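# Swap the pink and yellow flowers between their pegs

## Task

Exchange the pink flower and the yellow flower so that each ends up hanging from the peg the other one occupied at the start. No stem may be bent out of shape. When finished, the dryer must still hang on its rail, and every flower must hang upside down, held by a clip on its stem.

## Robot and tools

Robot: two arms, left_arm and right_arm, each with a two-finger gripper. The fingers point along the gripper's +z axis and open and close along its y axis. end_effector_position is the point between the finger pads, roughly 1 cm short of the fingertips.

Frames: the scene frame has its origin at table height, midway between the nominal bases. +x points out over the table, +z points up, and left_arm sits on the +y side. The arm names do not match image left and right. Calibrated bases in the scene frame: left_arm at (-0.022, +0.332, +0.008) m with quat_wxyz (1, 0, 0, -0.008); right_arm at (+0.007, -0.249, +0.027) m with quat_wxyz (1, 0, 0, +0.005). Both bases are almost unrotated, so a scene point is close to base position plus the hand position. Hand poses, targets and wrist-camera poses are given in that arm's own base frame. Fixed cameras and the table use the scene frame. Reported hand poses can be off by a few centimetres, more at long reach.

Row layout, shared by every motion tool: one flat list of 16 plain numbers covering both arms, even when only one arm moves. The order is left x, y, z, qw, qx, qy, qz, opening, then the same eight for the right arm. x, y, z are an absolute target position in metres for end_effector_position, in that arm's base frame. The quaternion is an absolute target orientation, w first, in the same frame. Opening is an absolute command from -1 (shut) to +1 (fully open, 0.094 m). Any value you send is a command, including 0. To leave a gripper unchanged, repeat its present command, which the Tool commands line shows. To keep an arm still, resend the full pose from the last result taken before it stopped, plus its opening. To hold an orientation, repeat the same quaternion rather than the drifted reported one.

execute_actions(actions, cameras): actions is a list of actions. Each action is a list of up to 15 rows, one row per 1/30 s step. An action always lasts 15 steps (0.5 s); if it has fewer rows, its last row repeats. A target more than 0.6 m from the gripper's position at the start of the action, along any gripper axis, gets the action refused for both arms. An empty list just reports the state. cameras picks which images to return: null or ["all"] gives all of them, [] gives none.

move(target, speed, blend, opening_speed, blocking, cameras): target is one row, or a list of up to 15 rows visited in turn. Each gripper follows a straight line from its Hand target. There is no 0.6 m check, but the whole move is capped at 10 s. speed is in m/s, 0.002 to 4.3, default 0.25. It is given as one number or one per target, and turning is capped at twice that value in rad/s. blend is in metres and rounds corners in a list. opening_speed is in units per second on the -1 to 1 scale, at least 0.2; use a value near the minimum when closing on stems. blocking=false returns after about 0.5 s while the move keeps running, and a new move replaces it. Paths ignore obstacles and the other arm. Faster moves lag and stray more, and they hit harder. Openings that change in later list entries are applied only once everything is at rest at that point. The result adds a move: line giving the outcome (done, off_target, moving, held, fault) and any limits (paced = pose clipped, held = steps withheld). Done means within 10 mm and 2 degrees of the target; it says nothing about contact.

wait(seconds 0 to 10) lets time pass while the last commands are held. stop() brakes a running move. zoom_image(camera, region) enlarges [x0, y0, x1, y1] pixels, at most 504x504, from the newest image of cam_head_left, cam_head_right, cam_high, cam_low, cam_left_wrist or cam_right_wrist. Every camera image is 672x504. read_manual(section="licences") only returns licence text. finished_scene(scene) ends the scene (1 or 2) for good. Call it only when the goal will hold without the robot.

Controller behaviour: at each step the commanded orientation is clipped to within 40 degrees of the measured one. One action may fall short, and the Hand target line shows where the arm is actually being sent. Friction and weight can leave a resting arm a centimetre or more off target in free air.

Result lines: per arm, end_effector_position and end_effector_quat_wxyz, Hand target, Tool commands, and Joint positions, whose last entry is the finger opening in metres. Joint velocities reads "within noise" when the arm is still. Joint torques include gravity, carry offsets, and wrap past ±28 N m on entries 3 and 4. grip_measured uses the same -1 to 1 scale and reads a little wide when empty. grip_effort_nm is the gripper motor effort, negative when closing; it is not the pad force. A MOTOR HOT line means a motor is at 85 °C. An OVER-TEMPERATURE FAULT means the arm went limp for 30 to 60 s or more.

Things to avoid: anything leaving the table; dropping a flower or releasing one that is still moving; fast impacts and hard pushes; squeezing or bending stems, so grip them gently. Do not let the two arms collide or let one gripper close on the other's fingers; the clearance check does not guard gripper against gripper. Keep paths away from an arm's own base, because that can flip its shoulder posture. Limit long holding with outstretched arms or pushing toward unreachable poses, since it overheats the motors. Loose objects may occasionally get nudged by outside pushes.

Each tool is called as a command line: name --argument value for each argument, lists and objects as JSON in quotes; but a table of rows of numbers goes row by row, as --pt "numbers of a row", without its own name.

## Session

execute_actions --actions '[]'

Scene clock: 0.00 s.
left_arm: end_effector_position=(+0.2569, -0.0827, +0.2388) grip_measured=+1.000 grip_effort_nm=n/a end_effector_quat_wxyz=(+0.234, -0.475, +0.849, -0.012) | right_arm: end_effector_position=(+0.4016, -0.0080, +0.3089) grip_measured=+1.000 grip_effort_nm=n/a end_effector_quat_wxyz=(+0.174, -0.236, +0.924, +0.245)
Joint positions: left_arm=[-0.559 0.839 0.854 -1.323 -0.397 -1.526 0.094] | right_arm=[-0.266 1.317 1.342 -1.525 -0.607 -0.743 0.094]
Joint velocities: within noise
Joint torques (N m): no reading
Heat: left arm: hottest elbow 32 °C; right arm: hottest waist 31 °C.
Hand target: left_arm +0.2625, -0.0863, +0.2520; +0.241, -0.476, +0.845, -0.026 | right_arm +0.4067, -0.0095, +0.3157; +0.181, -0.238, +0.923, +0.241
Tool commands: left_gripper/opening=+1.0 right_gripper/opening=+1.0

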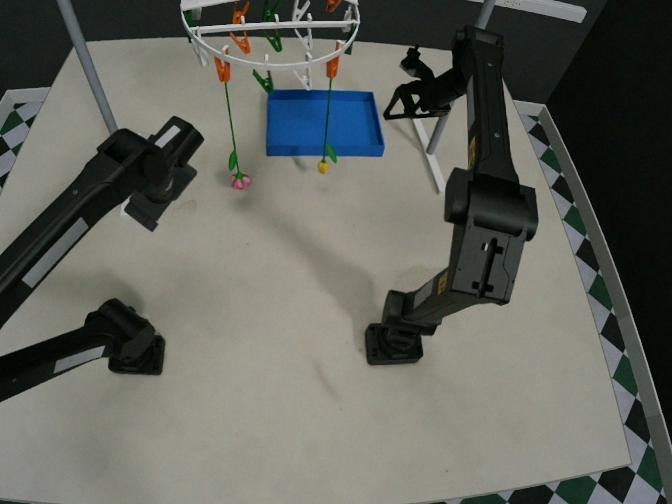

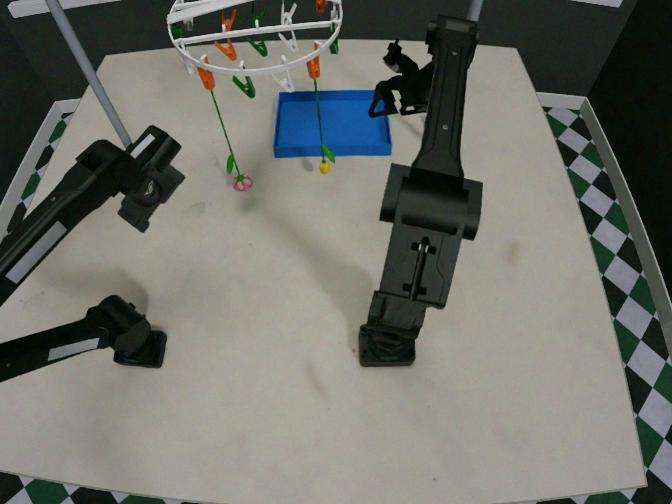

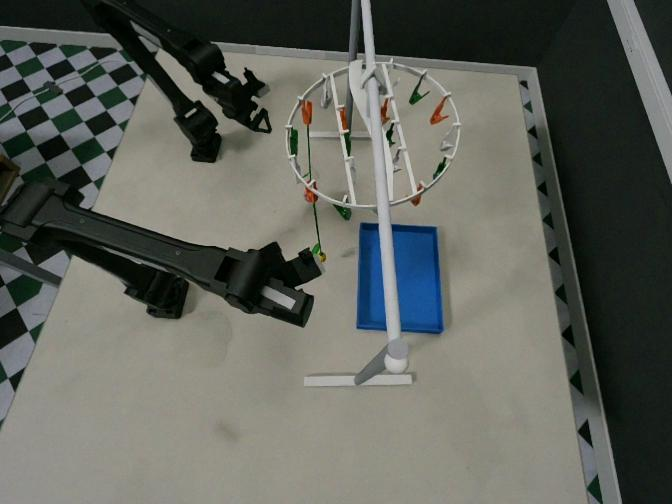

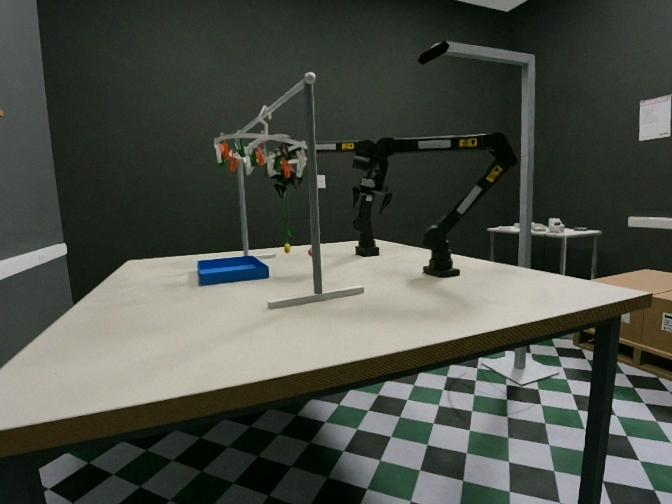

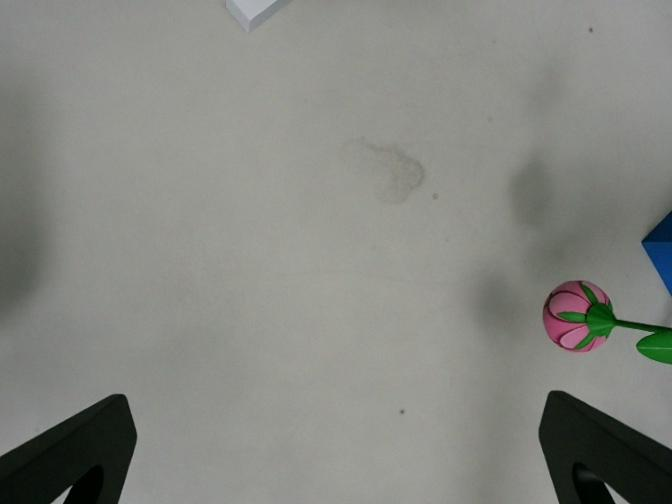

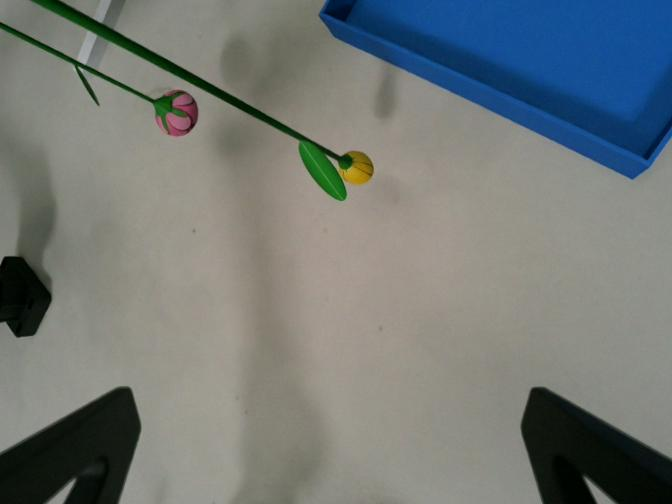

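zoom_image --camera "cam_head_left" --region '[170, 0, 390, 200]'

zoom_image --camera "cam_high" --region '[270, 50, 480, 270]'

zoom_image --camera "cam_low" --region '[200, 60, 420, 270]'

zoom_image --camera "cam_head_right" --region '[150, 0, 360, 200]'

Scaled by 2.291 from the camera's 672x504 image, which has a finer 960x720 frame.

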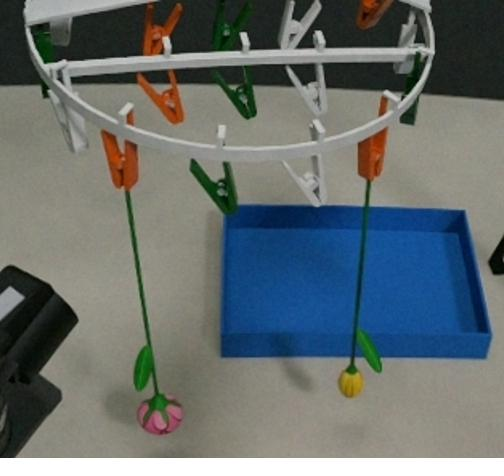

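Scaled by 2.291 from the camera's 672x504 image, which has a finer 960x720 frame.

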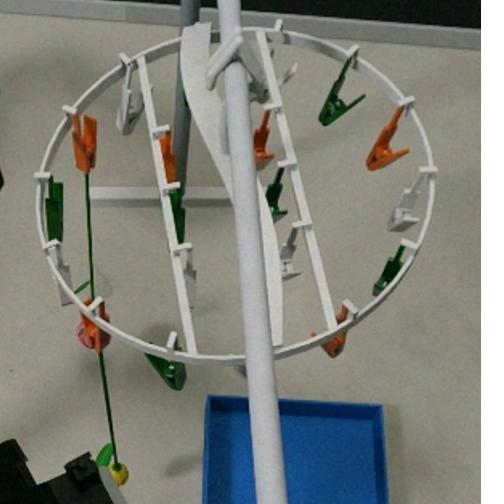

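Scaled by 2.291 from the camera's 672x504 image, which has a finer 960x720 frame.

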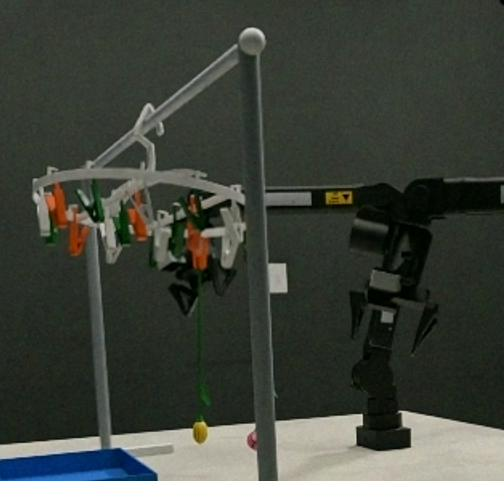

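Scaled by 2.400 from the camera's 672x504 image, which has a finer 960x720 frame.

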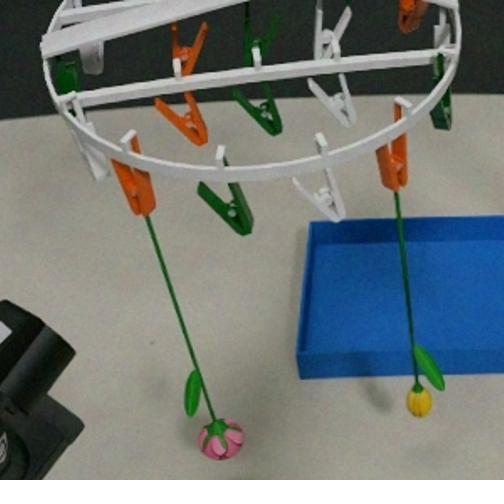

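move --target '[0.285,-0.148,0.38,0.686,0.171,0.686,-0.171,1,0.278,0.083,0.36,0.699,-0.105,0.699,0.105,1]' --speed 0.15

Scene clock: 35.93 s.
left_arm: end_effector_position=(+0.2840, -0.1506, +0.3732) grip_measured=+1.000 grip_effort_nm=-0.037 end_effector_quat_wxyz=(+0.676, +0.172, +0.695, -0.175) | right_arm: end_effector_position=(+0.2796, +0.0808, +0.3629) grip_measured=+1.000 grip_effort_nm=-0.002 end_effector_quat_wxyz=(+0.697, -0.108, +0.702, +0.097)
Joint positions: left_arm=[-0.475 0.384 0.499 -0.14 0.02 -0.011 0.094] | right_arm=[0.272 0.245 0.448 -0.213 -0.019 -0.014 0.094]
Joint velocities: within noise
Joint torques (N m): left_arm=[3.25 0.97 9.29 2.93 0.15 0.16] | right_arm=[1.38 4.19 8.42 2.71 0.06 0.17]
Heat: left arm: hottest elbow 43 °C; right arm: hottest waist 31 °C.
Hand target: left_arm +0.2849, -0.1480, +0.3800; +0.686, +0.171, +0.686, -0.171 | right_arm +0.2780, +0.0830, +0.3601; +0.699, -0.105, +0.699, +0.105
Off the commanded pose: left_arm 0.007 m, 2 deg | right_arm 0.004 m, 1 deg.
move: done
camera_calibration:
cam_left_wrist: T_world_to_cam=[[-0.470738, -0.88227, -0.00252164, 0.00170004], [-0.389993, 0.210644, -0.896401, 0.515675], [0.791399, -0.420986, -0.443237, -0.0322797], [0, 0, 0, 1]] pos_world=[0.227456, -0.120713, 0.447948]
cam_right_wrist: T_world_to_cam=[[0.292187, -0.956087, 0.0229143, -0.0138726], [-0.399872, -0.143899, -0.905205, 0.493098], [0.868751, 0.255326, -0.424358, -0.0226629], [0, 0, 0, 1]] pos_world=[0.220918, 0.0634791, 0.437055]

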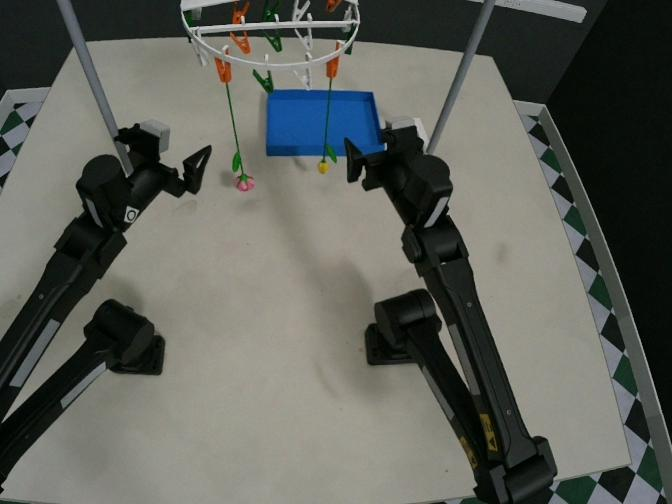

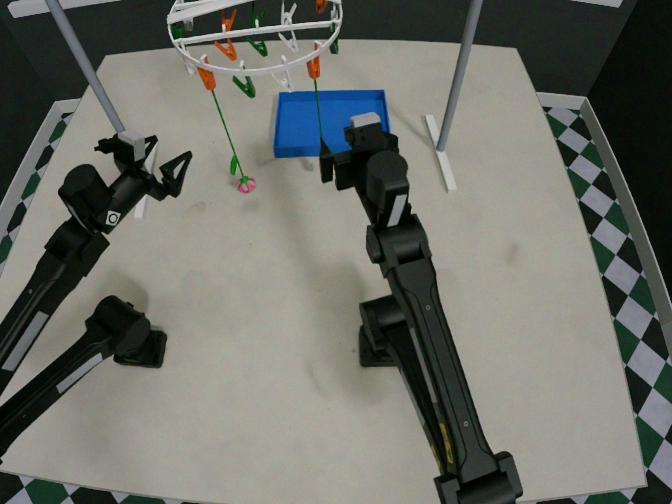

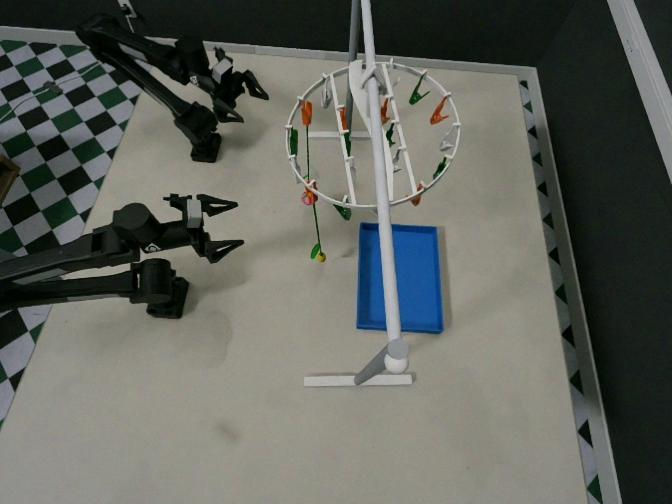

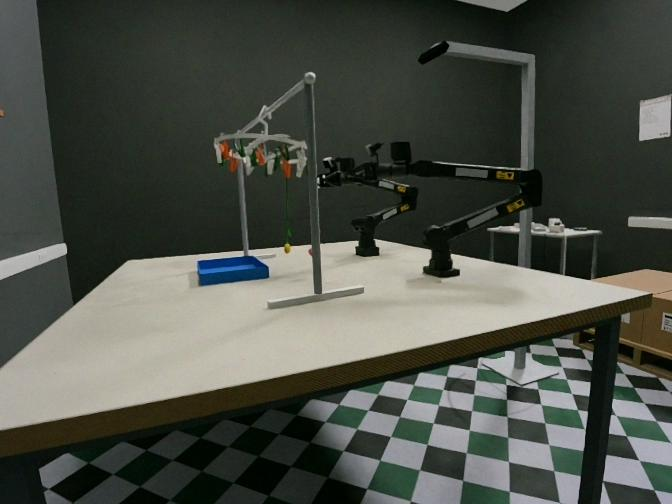

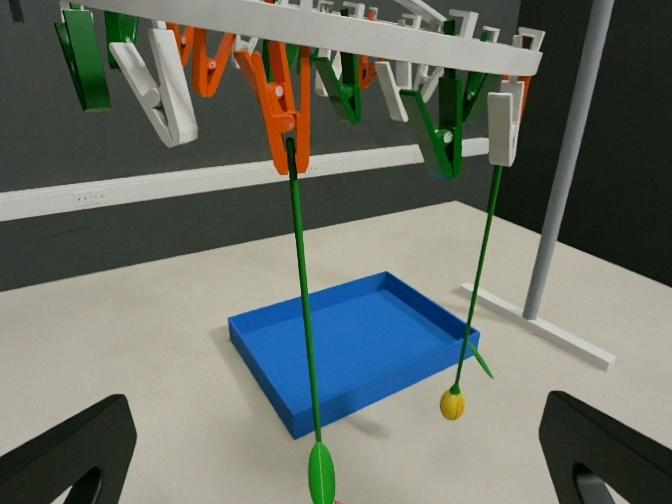

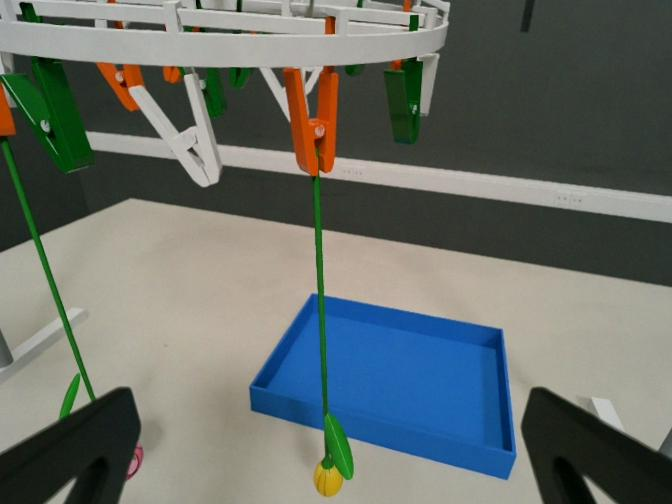

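zoom_image --camera "cam_left_wrist" --region '[190, 0, 390, 200]'

zoom_image --camera "cam_right_wrist" --region '[220, 0, 420, 200]'

zoom_image --camera "cam_left_wrist" --region '[370, 0, 570, 200]'

Scaled by 2.520 from the camera's 672x504 image, which has a finer 960x720 frame.

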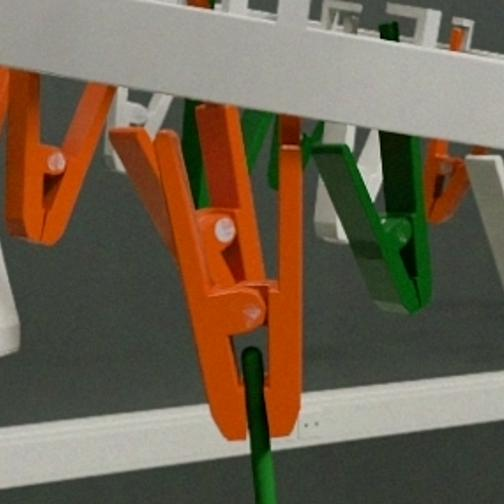

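Scaled by 2.520 from the camera's 672x504 image, which has a finer 960x720 frame.

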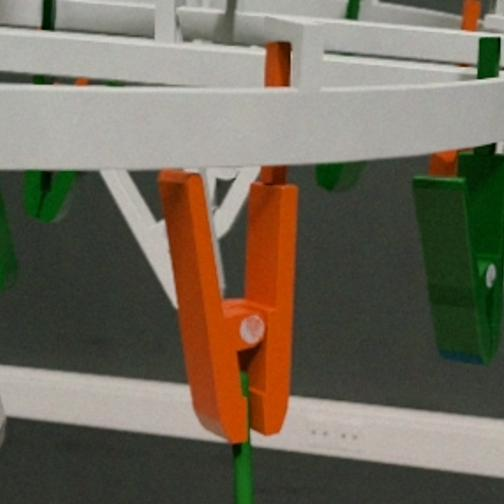

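Scaled by 2.520 from the camera's 672x504 image, which has a finer 960x720 frame.

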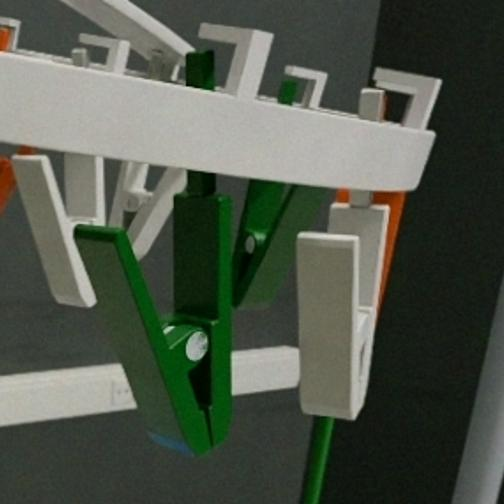

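move --target '[0.26,-0.23,0.42,0.686,0.171,0.686,-0.171,1,0.25,0.17,0.40,0.699,-0.105,0.699,0.105,1]' --speed 0.15 --cameras '["cam_left_wrist","cam_right_wrist"]'

zoom_image --camera "cam_left_wrist" --region '[50, 0, 350, 220]'

zoom_image --camera "cam_right_wrist" --region '[300, 0, 600, 220]'

Scene clock: 61.50 s.
left_arm: end_effector_position=(+0.2594, -0.2247, +0.3798) grip_measured=+1.000 grip_effort_nm=-0.037 end_effector_quat_wxyz=(+0.666, +0.181, +0.707, -0.155) | right_arm: end_effector_position=(+0.2505, +0.1671, +0.3609) grip_measured=+1.000 grip_effort_nm=-0.002 end_effector_quat_wxyz=(+0.682, -0.124, +0.716, +0.081)
Joint positions: left_arm=[-0.933 0.514 0.568 -0.127 -0.451 -0.01 0.094] | right_arm=[0.944 0.368 0.488 -0.191 0.653 -0.012 0.094]
Joint velocities: within noise
Joint torques (N m): left_arm=[1.79 0.79 13.45 2.97 -0.06 0.16] | right_arm=[1.32 4.31 14.02 2.56 0.11 0.14]
Heat: left arm: hottest elbow 45 °C; right arm: hottest elbow 33 °C.
Hand target: left_arm +0.2582, -0.2279, +0.4190; +0.686, +0.171, +0.686, -0.171 | right_arm +0.2482, +0.1682, +0.3989; +0.699, -0.105, +0.699, +0.105
Off the commanded pose: left_arm 0.041 m, 4 deg | right_arm 0.039 m, 4 deg.
move: off_target (left_arm, right_arm)
camera_calibration:
cam_left_wrist: T_world_to_cam=[[-0.459414, -0.887504, -0.0357105, -0.066896], [-0.411201, 0.24815, -0.877118, 0.534261], [0.787307, -0.388276, -0.478946, -0.0190531], [0, 0, 0, 1]] pos_world=[0.203956, -0.199345, 0.457095]
cam_right_wrist: T_world_to_cam=[[0.294062, -0.953719, 0.0628247, 0.0619546], [-0.428998, -0.19044, -0.883002, 0.499139], [0.854101, 0.232706, -0.465145, 0.00197971], [0, 0, 0, 1]] pos_world=[0.19422, 0.153683, 0.437769]
Images, in order (width x height): cam_left_wrist 672x504, cam_right_wrist 672x504.

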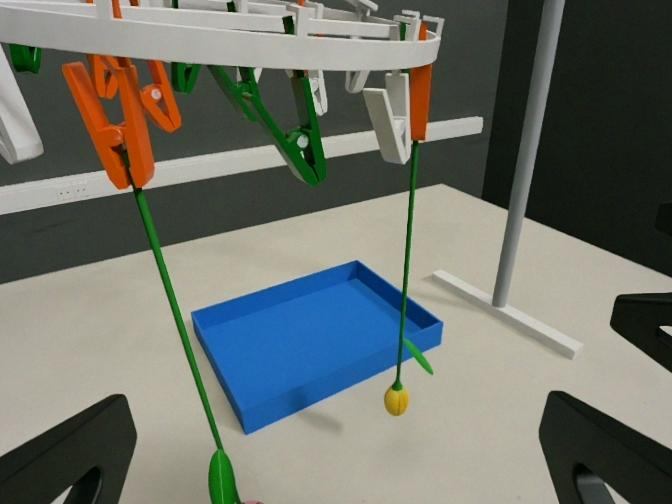

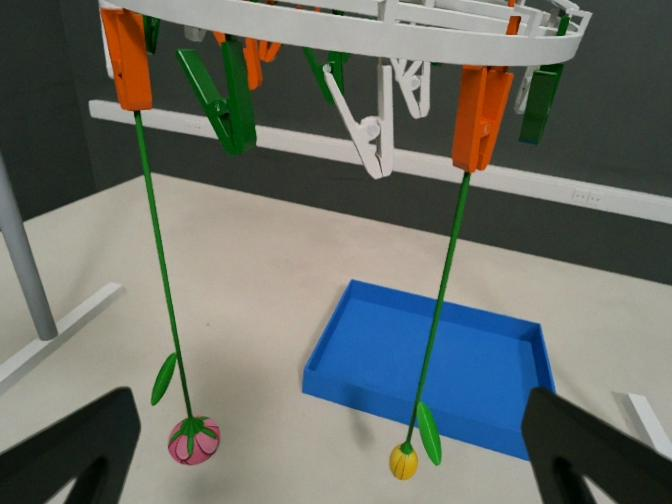

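Scaled by 1.680 from the camera's 672x504 image, which has a finer 960x720 frame.

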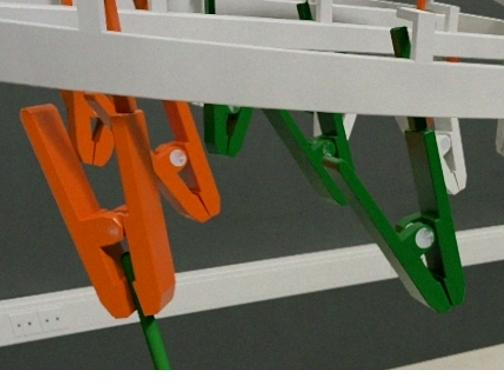

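Scaled by 1.680 from the camera's 672x504 image, which has a finer 960x720 frame.

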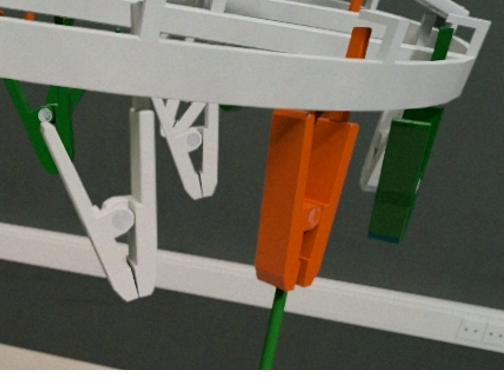

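move --target '[0.325,-0.159,0.395,0.804,0.1095,0.563,-0.156,1,0.342,0.046,0.372,0.757,-0.22,0.53,0.314,1]' --speed 0.15 --cameras '["cam_left_wrist","cam_right_wrist"]'

zoom_image --camera "cam_left_wrist" --region '[180, 50, 480, 350]'

zoom_image --camera "cam_right_wrist" --region '[180, 50, 480, 350]'

Scene clock: 84.87 s.
left_arm: end_effector_position=(+0.3226, -0.1613, +0.3927) grip_measured=+1.000 grip_effort_nm=-0.042 end_effector_quat_wxyz=(+0.800, +0.114, +0.567, -0.157) | right_arm: end_effector_position=(+0.3407, +0.0494, +0.3736) grip_measured=+1.000 grip_effort_nm=-0.002 end_effector_quat_wxyz=(+0.758, -0.226, +0.528, +0.311)
Joint positions: left_arm=[-0.52 0.649 0.378 0.611 -0.121 0.047 0.094] | right_arm=[-0.279 0.951 0.375 1.226 -0.971 0.546 0.094]
Joint velocities: within noise
Joint torques (N m): left_arm=[3.31 0.09 8.87 2.7 0.15 0.01] | right_arm=[-0.21 -0.79 7.53 1.8 0.27 0.15]
Heat: left arm: hottest elbow 52 °C; right arm: hottest elbow 41 °C.
Hand target: left_arm +0.3249, -0.1591, +0.3950; +0.804, +0.110, +0.563, -0.156 | right_arm +0.3420, +0.0461, +0.3719; +0.757, -0.220, +0.530, +0.314
Off the commanded pose: left_arm 0.004 m, 1 deg | right_arm 0.004 m, 1 deg.
move: done
camera_calibration:
cam_left_wrist: T_world_to_cam=[[-0.371395, -0.928346, -0.0154959, -0.0240025], [-0.0845284, 0.0504275, -0.995144, 0.464841], [0.924619, -0.368282, -0.0972001, -0.229051], [0, 0, 0, 1]] pos_world=[0.242162, -0.130079, 0.439949]
cam_right_wrist: T_world_to_cam=[[0.710524, -0.703254, 0.024282, -0.217535], [-0.0389778, -0.0737884, -0.996512, 0.430406], [0.702593, 0.707099, -0.0798397, -0.157631], [0, 0, 0, 1]] pos_world=[0.28209, -0.00976278, 0.421602]
Images, in order (width x height): cam_left_wrist 672x504, cam_right_wrist 672x504.

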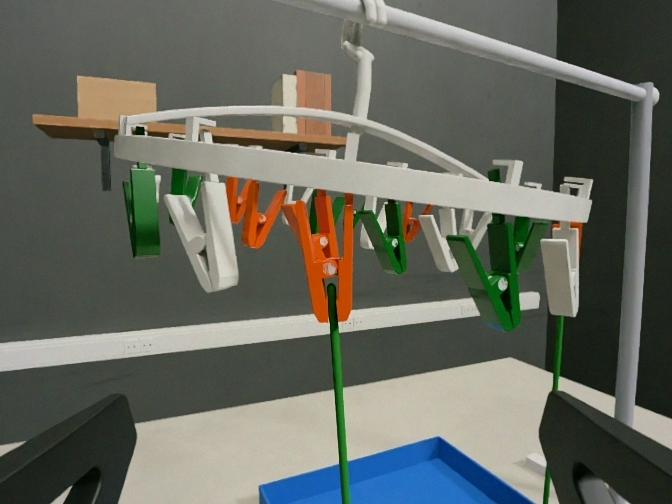

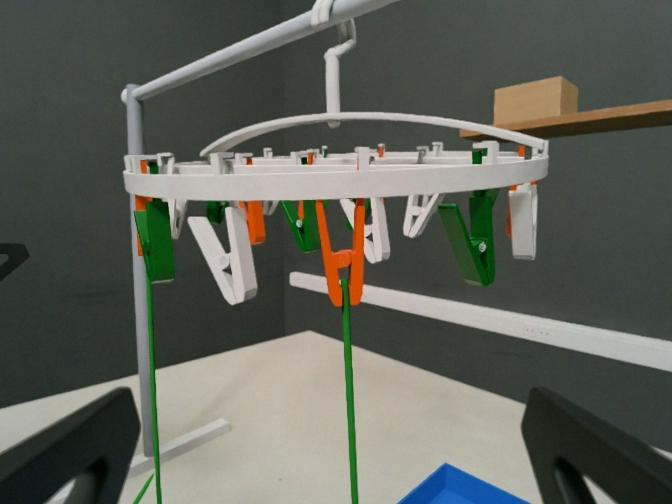

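Scaled by 1.680 from the camera's 672x504 image, which has a finer 960x720 frame.

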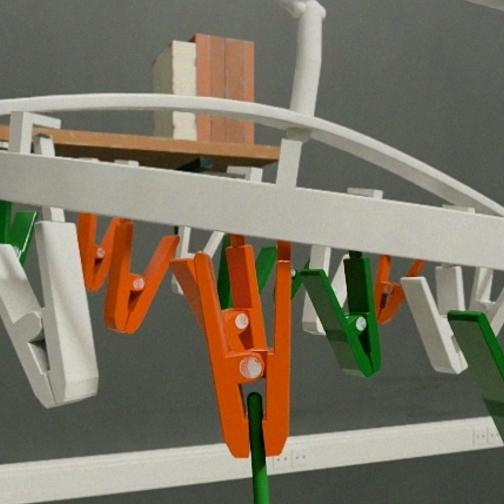

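Scaled by 1.680 from the camera's 672x504 image, which has a finer 960x720 frame.

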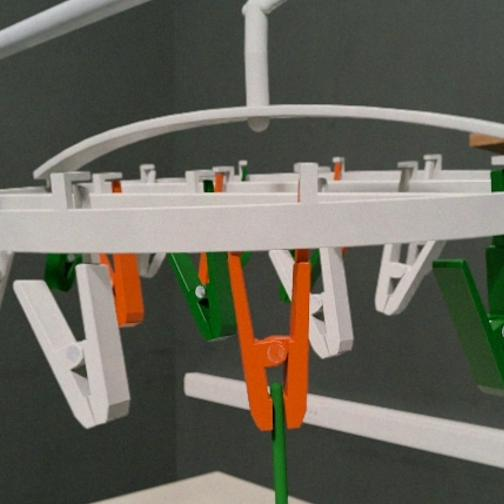

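move --pt "0.325 -0.159 0.395 0.804 0.1095 0.563 -0.156 -0.15 0.28 0.12 0.28 0.658 -0.259 0.658 0.259 0" --pt "0.325 -0.159 0.395 0.804 0.1095 0.563 -0.156 -0.15 0.325 0.307 0.240 0.658 -0.259 0.658 0.259 0" --speed 0.2 --blend 0.04

Scene clock: 105.27 s.
left_arm: end_effector_position=(+0.3226, -0.1613, +0.3927) grip_measured=-0.148 grip_effort_nm=-0.115 end_effector_quat_wxyz=(+0.800, +0.114, +0.567, -0.157) | right_arm: end_effector_position=(+0.3156, +0.2928, +0.2157) grip_measured=+0.001 grip_effort_nm=-0.081 end_effector_quat_wxyz=(+0.640, -0.259, +0.678, +0.253)
Joint positions: left_arm=[-0.52 0.649 0.378 0.611 -0.121 0.047 0.04] | right_arm=[0.754 1.116 0.324 0.738 0.012 0.013 0.047]
Joint velocities: within noise
Joint torques (N m): left_arm=[3.25 -0.03 8.87 2.69 0.15 0.01] | right_arm=[1.38 -3.37 10.71 2.67 0.09 -0.11]
Heat: left arm: hottest elbow 49 °C; right arm: hottest elbow 39 °C.
Hand target: left_arm +0.3249, -0.1590, +0.3951; +0.804, +0.110, +0.563, -0.156 | right_arm +0.3237, +0.3057, +0.2401; +0.658, -0.259, +0.658, +0.259
Off the commanded pose: left_arm 0.004 m, 1 deg | right_arm 0.030 m, 3 deg.
move: off_target (right_arm); blend cut to 0 m at target 1
camera_calibration:
cam_left_wrist: T_world_to_cam=[[-0.371395, -0.928346, -0.0154959, -0.0240025], [-0.0845284, 0.0504275, -0.995144, 0.464841], [0.924619, -0.368282, -0.0972001, -0.229051], [0, 0, 0, 1]] pos_world=[0.242162, -0.130079, 0.439949]
cam_right_wrist: T_world_to_cam=[[0.679825, -0.733365, -0.00366326, -0.000101702], [-0.341738, -0.312362, -0.886366, 0.431655], [0.648886, 0.603826, -0.46297, -0.194852], [0, 0, 0, 1]] pos_world=[0.274019, 0.252414, 0.292393]

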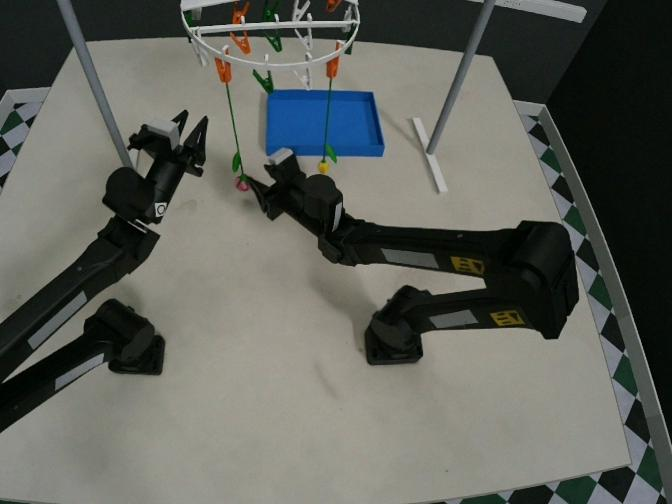

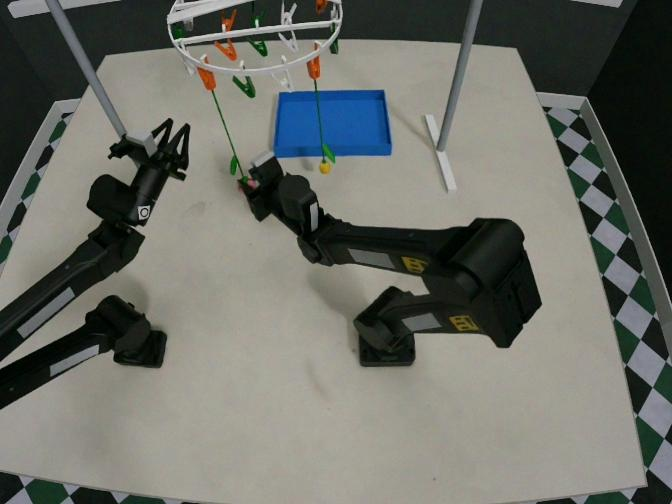

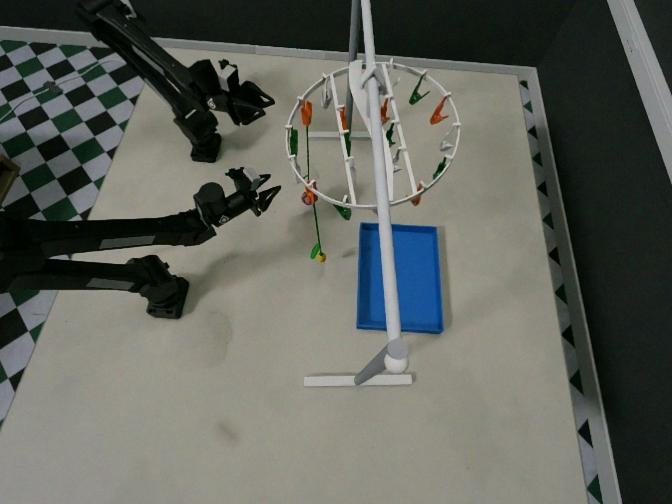

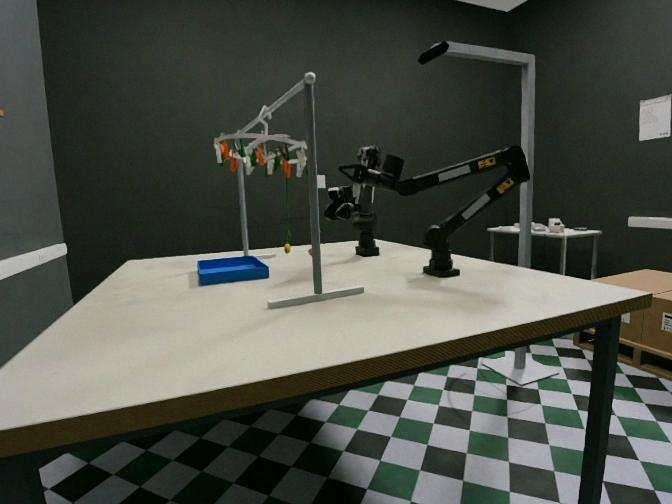

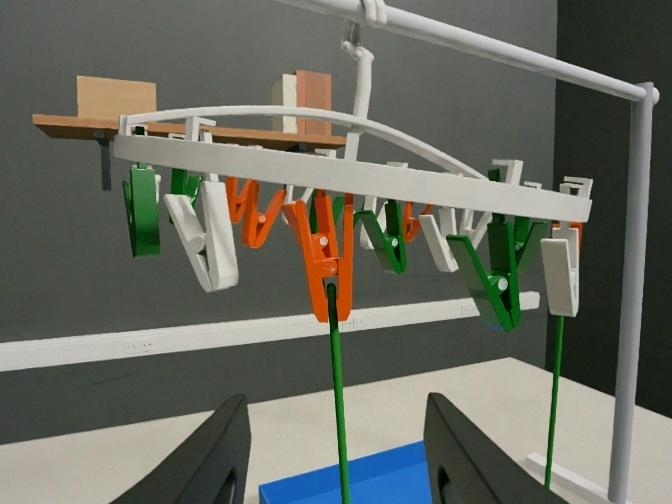

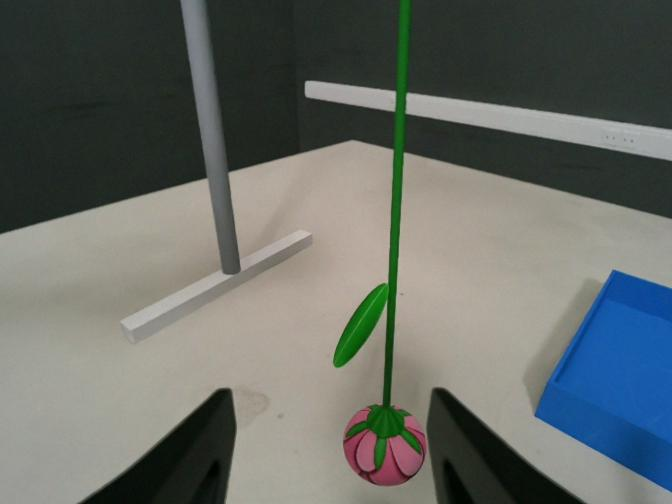

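move --pt "0.325 -0.159 0.395 0.804 0.1095 0.563 -0.156 -0.15 0.334 0.282 0.265 0.658 -0.259 0.658 0.259 0" --pt "0.325 -0.159 0.395 0.804 0.1095 0.563 -0.156 -0.15 0.392 0.336 0.275 0.658 -0.259 0.658 0.259 0" --speed 0.1 --cameras '["cam_left_wrist","cam_right_wrist","cam_head_left"]'

Scene clock: 116.87 s.
left_arm: end_effector_position=(+0.3226, -0.1613, +0.3927) grip_measured=-0.148 grip_effort_nm=-0.115 end_effector_quat_wxyz=(+0.800, +0.114, +0.567, -0.157) | right_arm: end_effector_position=(+0.3806, +0.3232, +0.2499) grip_measured=+0.001 grip_effort_nm=-0.081 end_effector_quat_wxyz=(+0.639, -0.259, +0.678, +0.256)
Joint positions: left_arm=[-0.52 0.649 0.378 0.611 -0.121 0.047 0.04] | right_arm=[0.684 1.24 0.534 0.651 -0.062 0.013 0.047]
Joint velocities: within noise
Joint torques (N m): left_arm=[3.31 -0.03 8.85 2.69 0.15 0.02] | right_arm=[0.97 -6.48 11.36 2.77 0.09 -0.09]
Heat: left arm: hottest elbow 48 °C; right arm: hottest elbow 40 °C.
Hand target: left_arm +0.3249, -0.1590, +0.3951; +0.804, +0.110, +0.563, -0.156 | right_arm +0.3905, +0.3347, +0.2751; +0.658, -0.259, +0.658, +0.259
Off the commanded pose: left_arm 0.004 m, 1 deg | right_arm 0.030 m, 3 deg.
move: off_target (right_arm)
camera_calibration:
cam_left_wrist: T_world_to_cam=[[-0.371395, -0.928346, -0.0154959, -0.0240025], [-0.0845284, 0.0504275, -0.995144, 0.464841], [0.924619, -0.368282, -0.0972001, -0.229051], [0, 0, 0, 1]] pos_world=[0.242162, -0.130079, 0.439949]
cam_right_wrist: T_world_to_cam=[[0.682509, -0.730838, -0.00757941, -0.0227792], [-0.343339, -0.311446, -0.88607, 0.493875], [0.645213, 0.607353, -0.46349, -0.239156], [0, 0, 0, 1]] pos_world=[0.33942, 0.282419, 0.326588]
Images, in order (width x height): cam_head_left 672x504, cam_left_wrist 672x504, cam_right_wrist 672x504.

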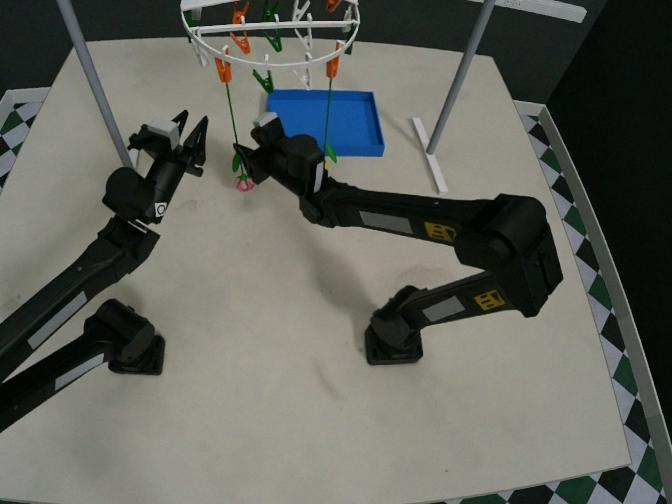

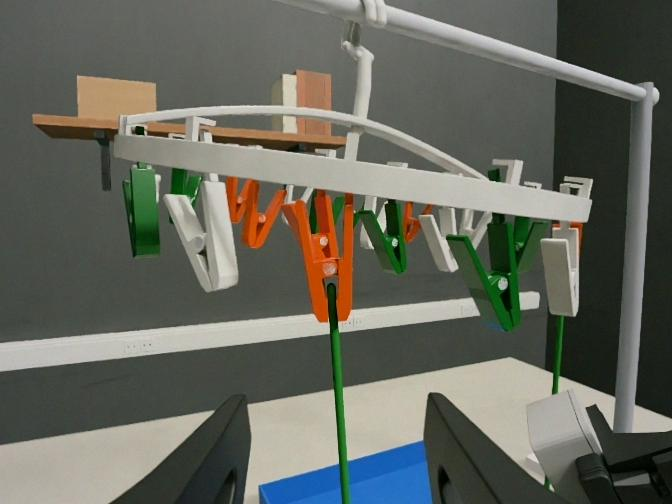

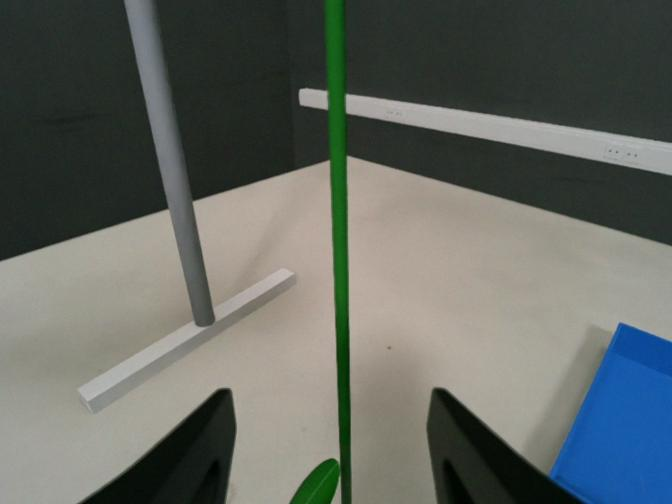

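move --pt "0.325 -0.159 0.395 0.804 0.1095 0.563 -0.156 -0.15 0.402 0.345 0.277 0.658 -0.259 0.658 0.259 0" --pt "0.325 -0.159 0.395 0.804 0.1095 0.563 -0.156 -0.15 0.402 0.345 0.277 0.658 -0.259 0.658 0.259 -0.93" --speed 0.08 --opening_speed 0.4 --cameras '["cam_left_wrist","cam_right_wrist","cam_head_left"]'

Scene clock: 123.33 s.
left_arm: end_effector_position=(+0.3226, -0.1613, +0.3927) grip_measured=-0.148 grip_effort_nm=-0.120 end_effector_quat_wxyz=(+0.800, +0.114, +0.567, -0.157) | right_arm: end_effector_position=(+0.3913, +0.3315, +0.2526) grip_measured=-0.928 grip_effort_nm=-0.081 end_effector_quat_wxyz=(+0.640, -0.258, +0.677, +0.255)
Joint positions: left_arm=[-0.52 0.649 0.378 0.611 -0.121 0.047 0.04] | right_arm=[0.684 1.274 0.57 0.653 -0.06 0.013 0.003]
Joint velocities: within noise
Joint torques (N m): left_arm=[3.31 -0.03 8.85 2.69 0.16 0.01] | right_arm=[1.2 -7.18 11.47 2.61 0.07 -0.09]
Heat: left arm: hottest elbow 48 °C; right arm: hottest elbow 40 °C.
Hand target: left_arm +0.3249, -0.1590, +0.3951; +0.804, +0.110, +0.563, -0.156 | right_arm +0.4006, +0.3438, +0.2769; +0.658, -0.259, +0.658, +0.259
Off the commanded pose: left_arm 0.004 m, 1 deg | right_arm 0.030 m, 3 deg.
move: off_target (right_arm); target 2's new opening was sent with right_arm's hand 0.030 m and 3 deg from that target
camera_calibration:
cam_left_wrist: T_world_to_cam=[[-0.371395, -0.928346, -0.0154959, -0.0240025], [-0.0845284, 0.0504275, -0.995144, 0.464841], [0.924619, -0.368282, -0.0972001, -0.229051], [0, 0, 0, 1]] pos_world=[0.242162, -0.130079, 0.439949]
cam_right_wrist: T_world_to_cam=[[0.681067, -0.732185, -0.00733483, -0.0230455], [-0.342359, -0.30957, -0.887106, 0.501822], [0.647254, 0.606689, -0.461508, -0.250937], [0, 0, 0, 1]] pos_world=[0.349919, 0.290717, 0.32919]
Images, in order (width x height): cam_head_left 672x504, cam_left_wrist 672x504, cam_right_wrist 672x504.

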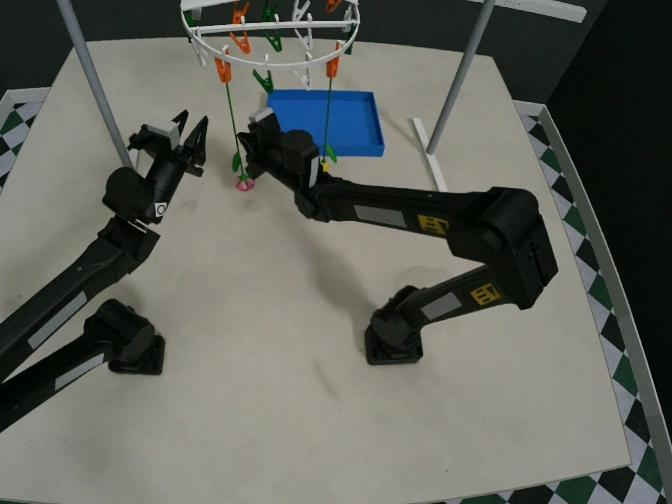

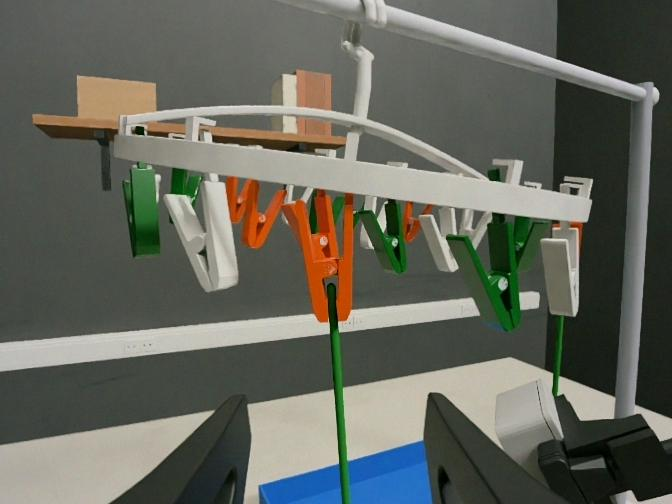

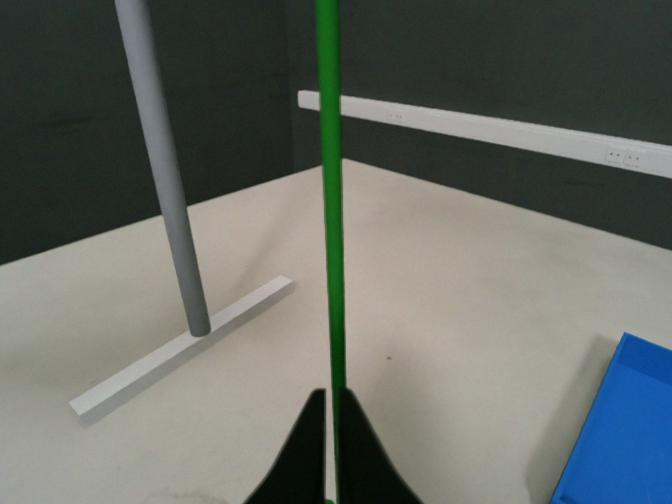

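zoom_image --camera "cam_right_wrist" --region '[230, 304, 430, 504]'

Scaled by 2.520 from the camera's 672x504 image, which has a finer 960x720 frame.

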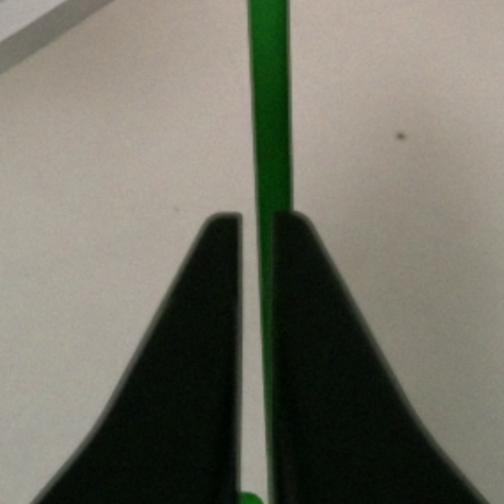

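move --pt "0.325 -0.159 0.395 0.804 0.1095 0.563 -0.156 -0.15 0.402 0.345 0.277 0.658 -0.259 0.658 0.259 -0.3" --pt "0.325 -0.159 0.395 0.804 0.1095 0.563 -0.156 -0.15 0.417 0.356 0.277 0.658 -0.259 0.658 0.259 -0.3" --speed 0.08 --cameras '["cam_right_wrist"]'

zoom_image --camera "cam_right_wrist" --region '[200, 254, 450, 504]'

Scene clock: 129.87 s.
left_arm: end_effector_position=(+0.3226, -0.1613, +0.3927) grip_measured=-0.148 grip_effort_nm=-0.115 end_effector_quat_wxyz=(+0.800, +0.114, +0.567, -0.157) | right_arm: end_effector_position=(+0.4056, +0.3431, +0.2527) grip_measured=-0.301 grip_effort_nm=0.071 end_effector_quat_wxyz=(+0.639, -0.258, +0.678, +0.255)
Joint positions: left_arm=[-0.52 0.649 0.378 0.611 -0.121 0.047 0.04] | right_arm=[0.684 1.325 0.617 0.656 -0.06 0.013 0.033]
Joint velocities: within noise
Joint torques (N m): left_arm=[3.25 0.03 8.87 2.69 0.15 0.01] | right_arm=[0.85 -8.12 11.33 2.73 -0.06 -0.09]
Heat: left arm: hottest elbow 47 °C; right arm: hottest elbow 40 °C.
Hand target: left_arm +0.3249, -0.1590, +0.3951; +0.804, +0.110, +0.563, -0.156 | right_arm +0.4155, +0.3548, +0.2770; +0.658, -0.259, +0.658, +0.259
Off the commanded pose: left_arm 0.004 m, 1 deg | right_arm 0.030 m, 3 deg.
move: off_target (right_arm)
camera_calibration:
cam_right_wrist: T_world_to_cam=[[0.681126, -0.732129, -0.00740775, -0.024231], [-0.343337, -0.31045, -0.88642, 0.510912], [0.646674, 0.606307, -0.462822, -0.26644], [0, 0, 0, 1]] pos_world=[0.364219, 0.302417, 0.329389]
Images, in order (width x height): cam_right_wrist 672x504.

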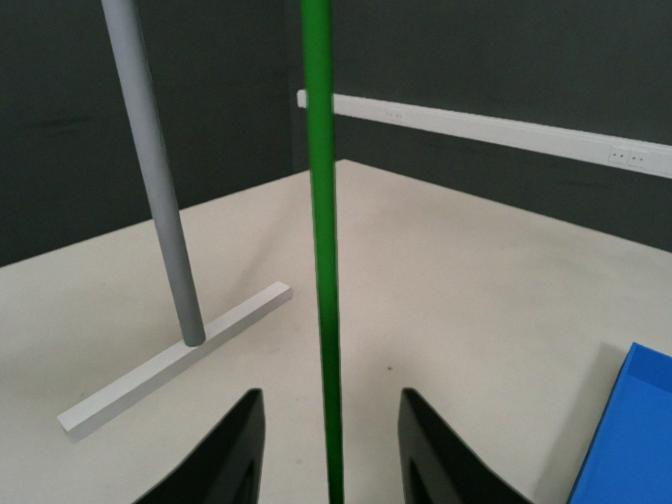

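Scaled by 2.016 from the camera's 672x504 image, which has a finer 960x720 frame.

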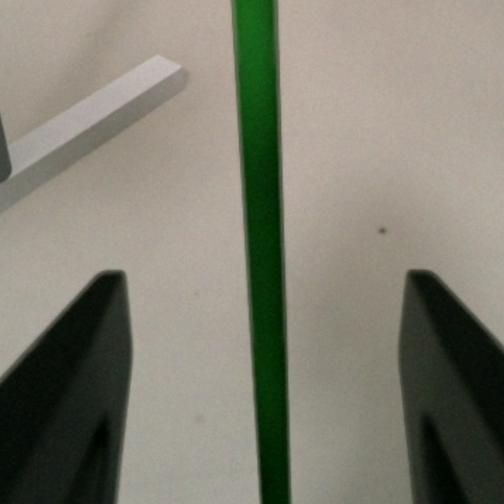

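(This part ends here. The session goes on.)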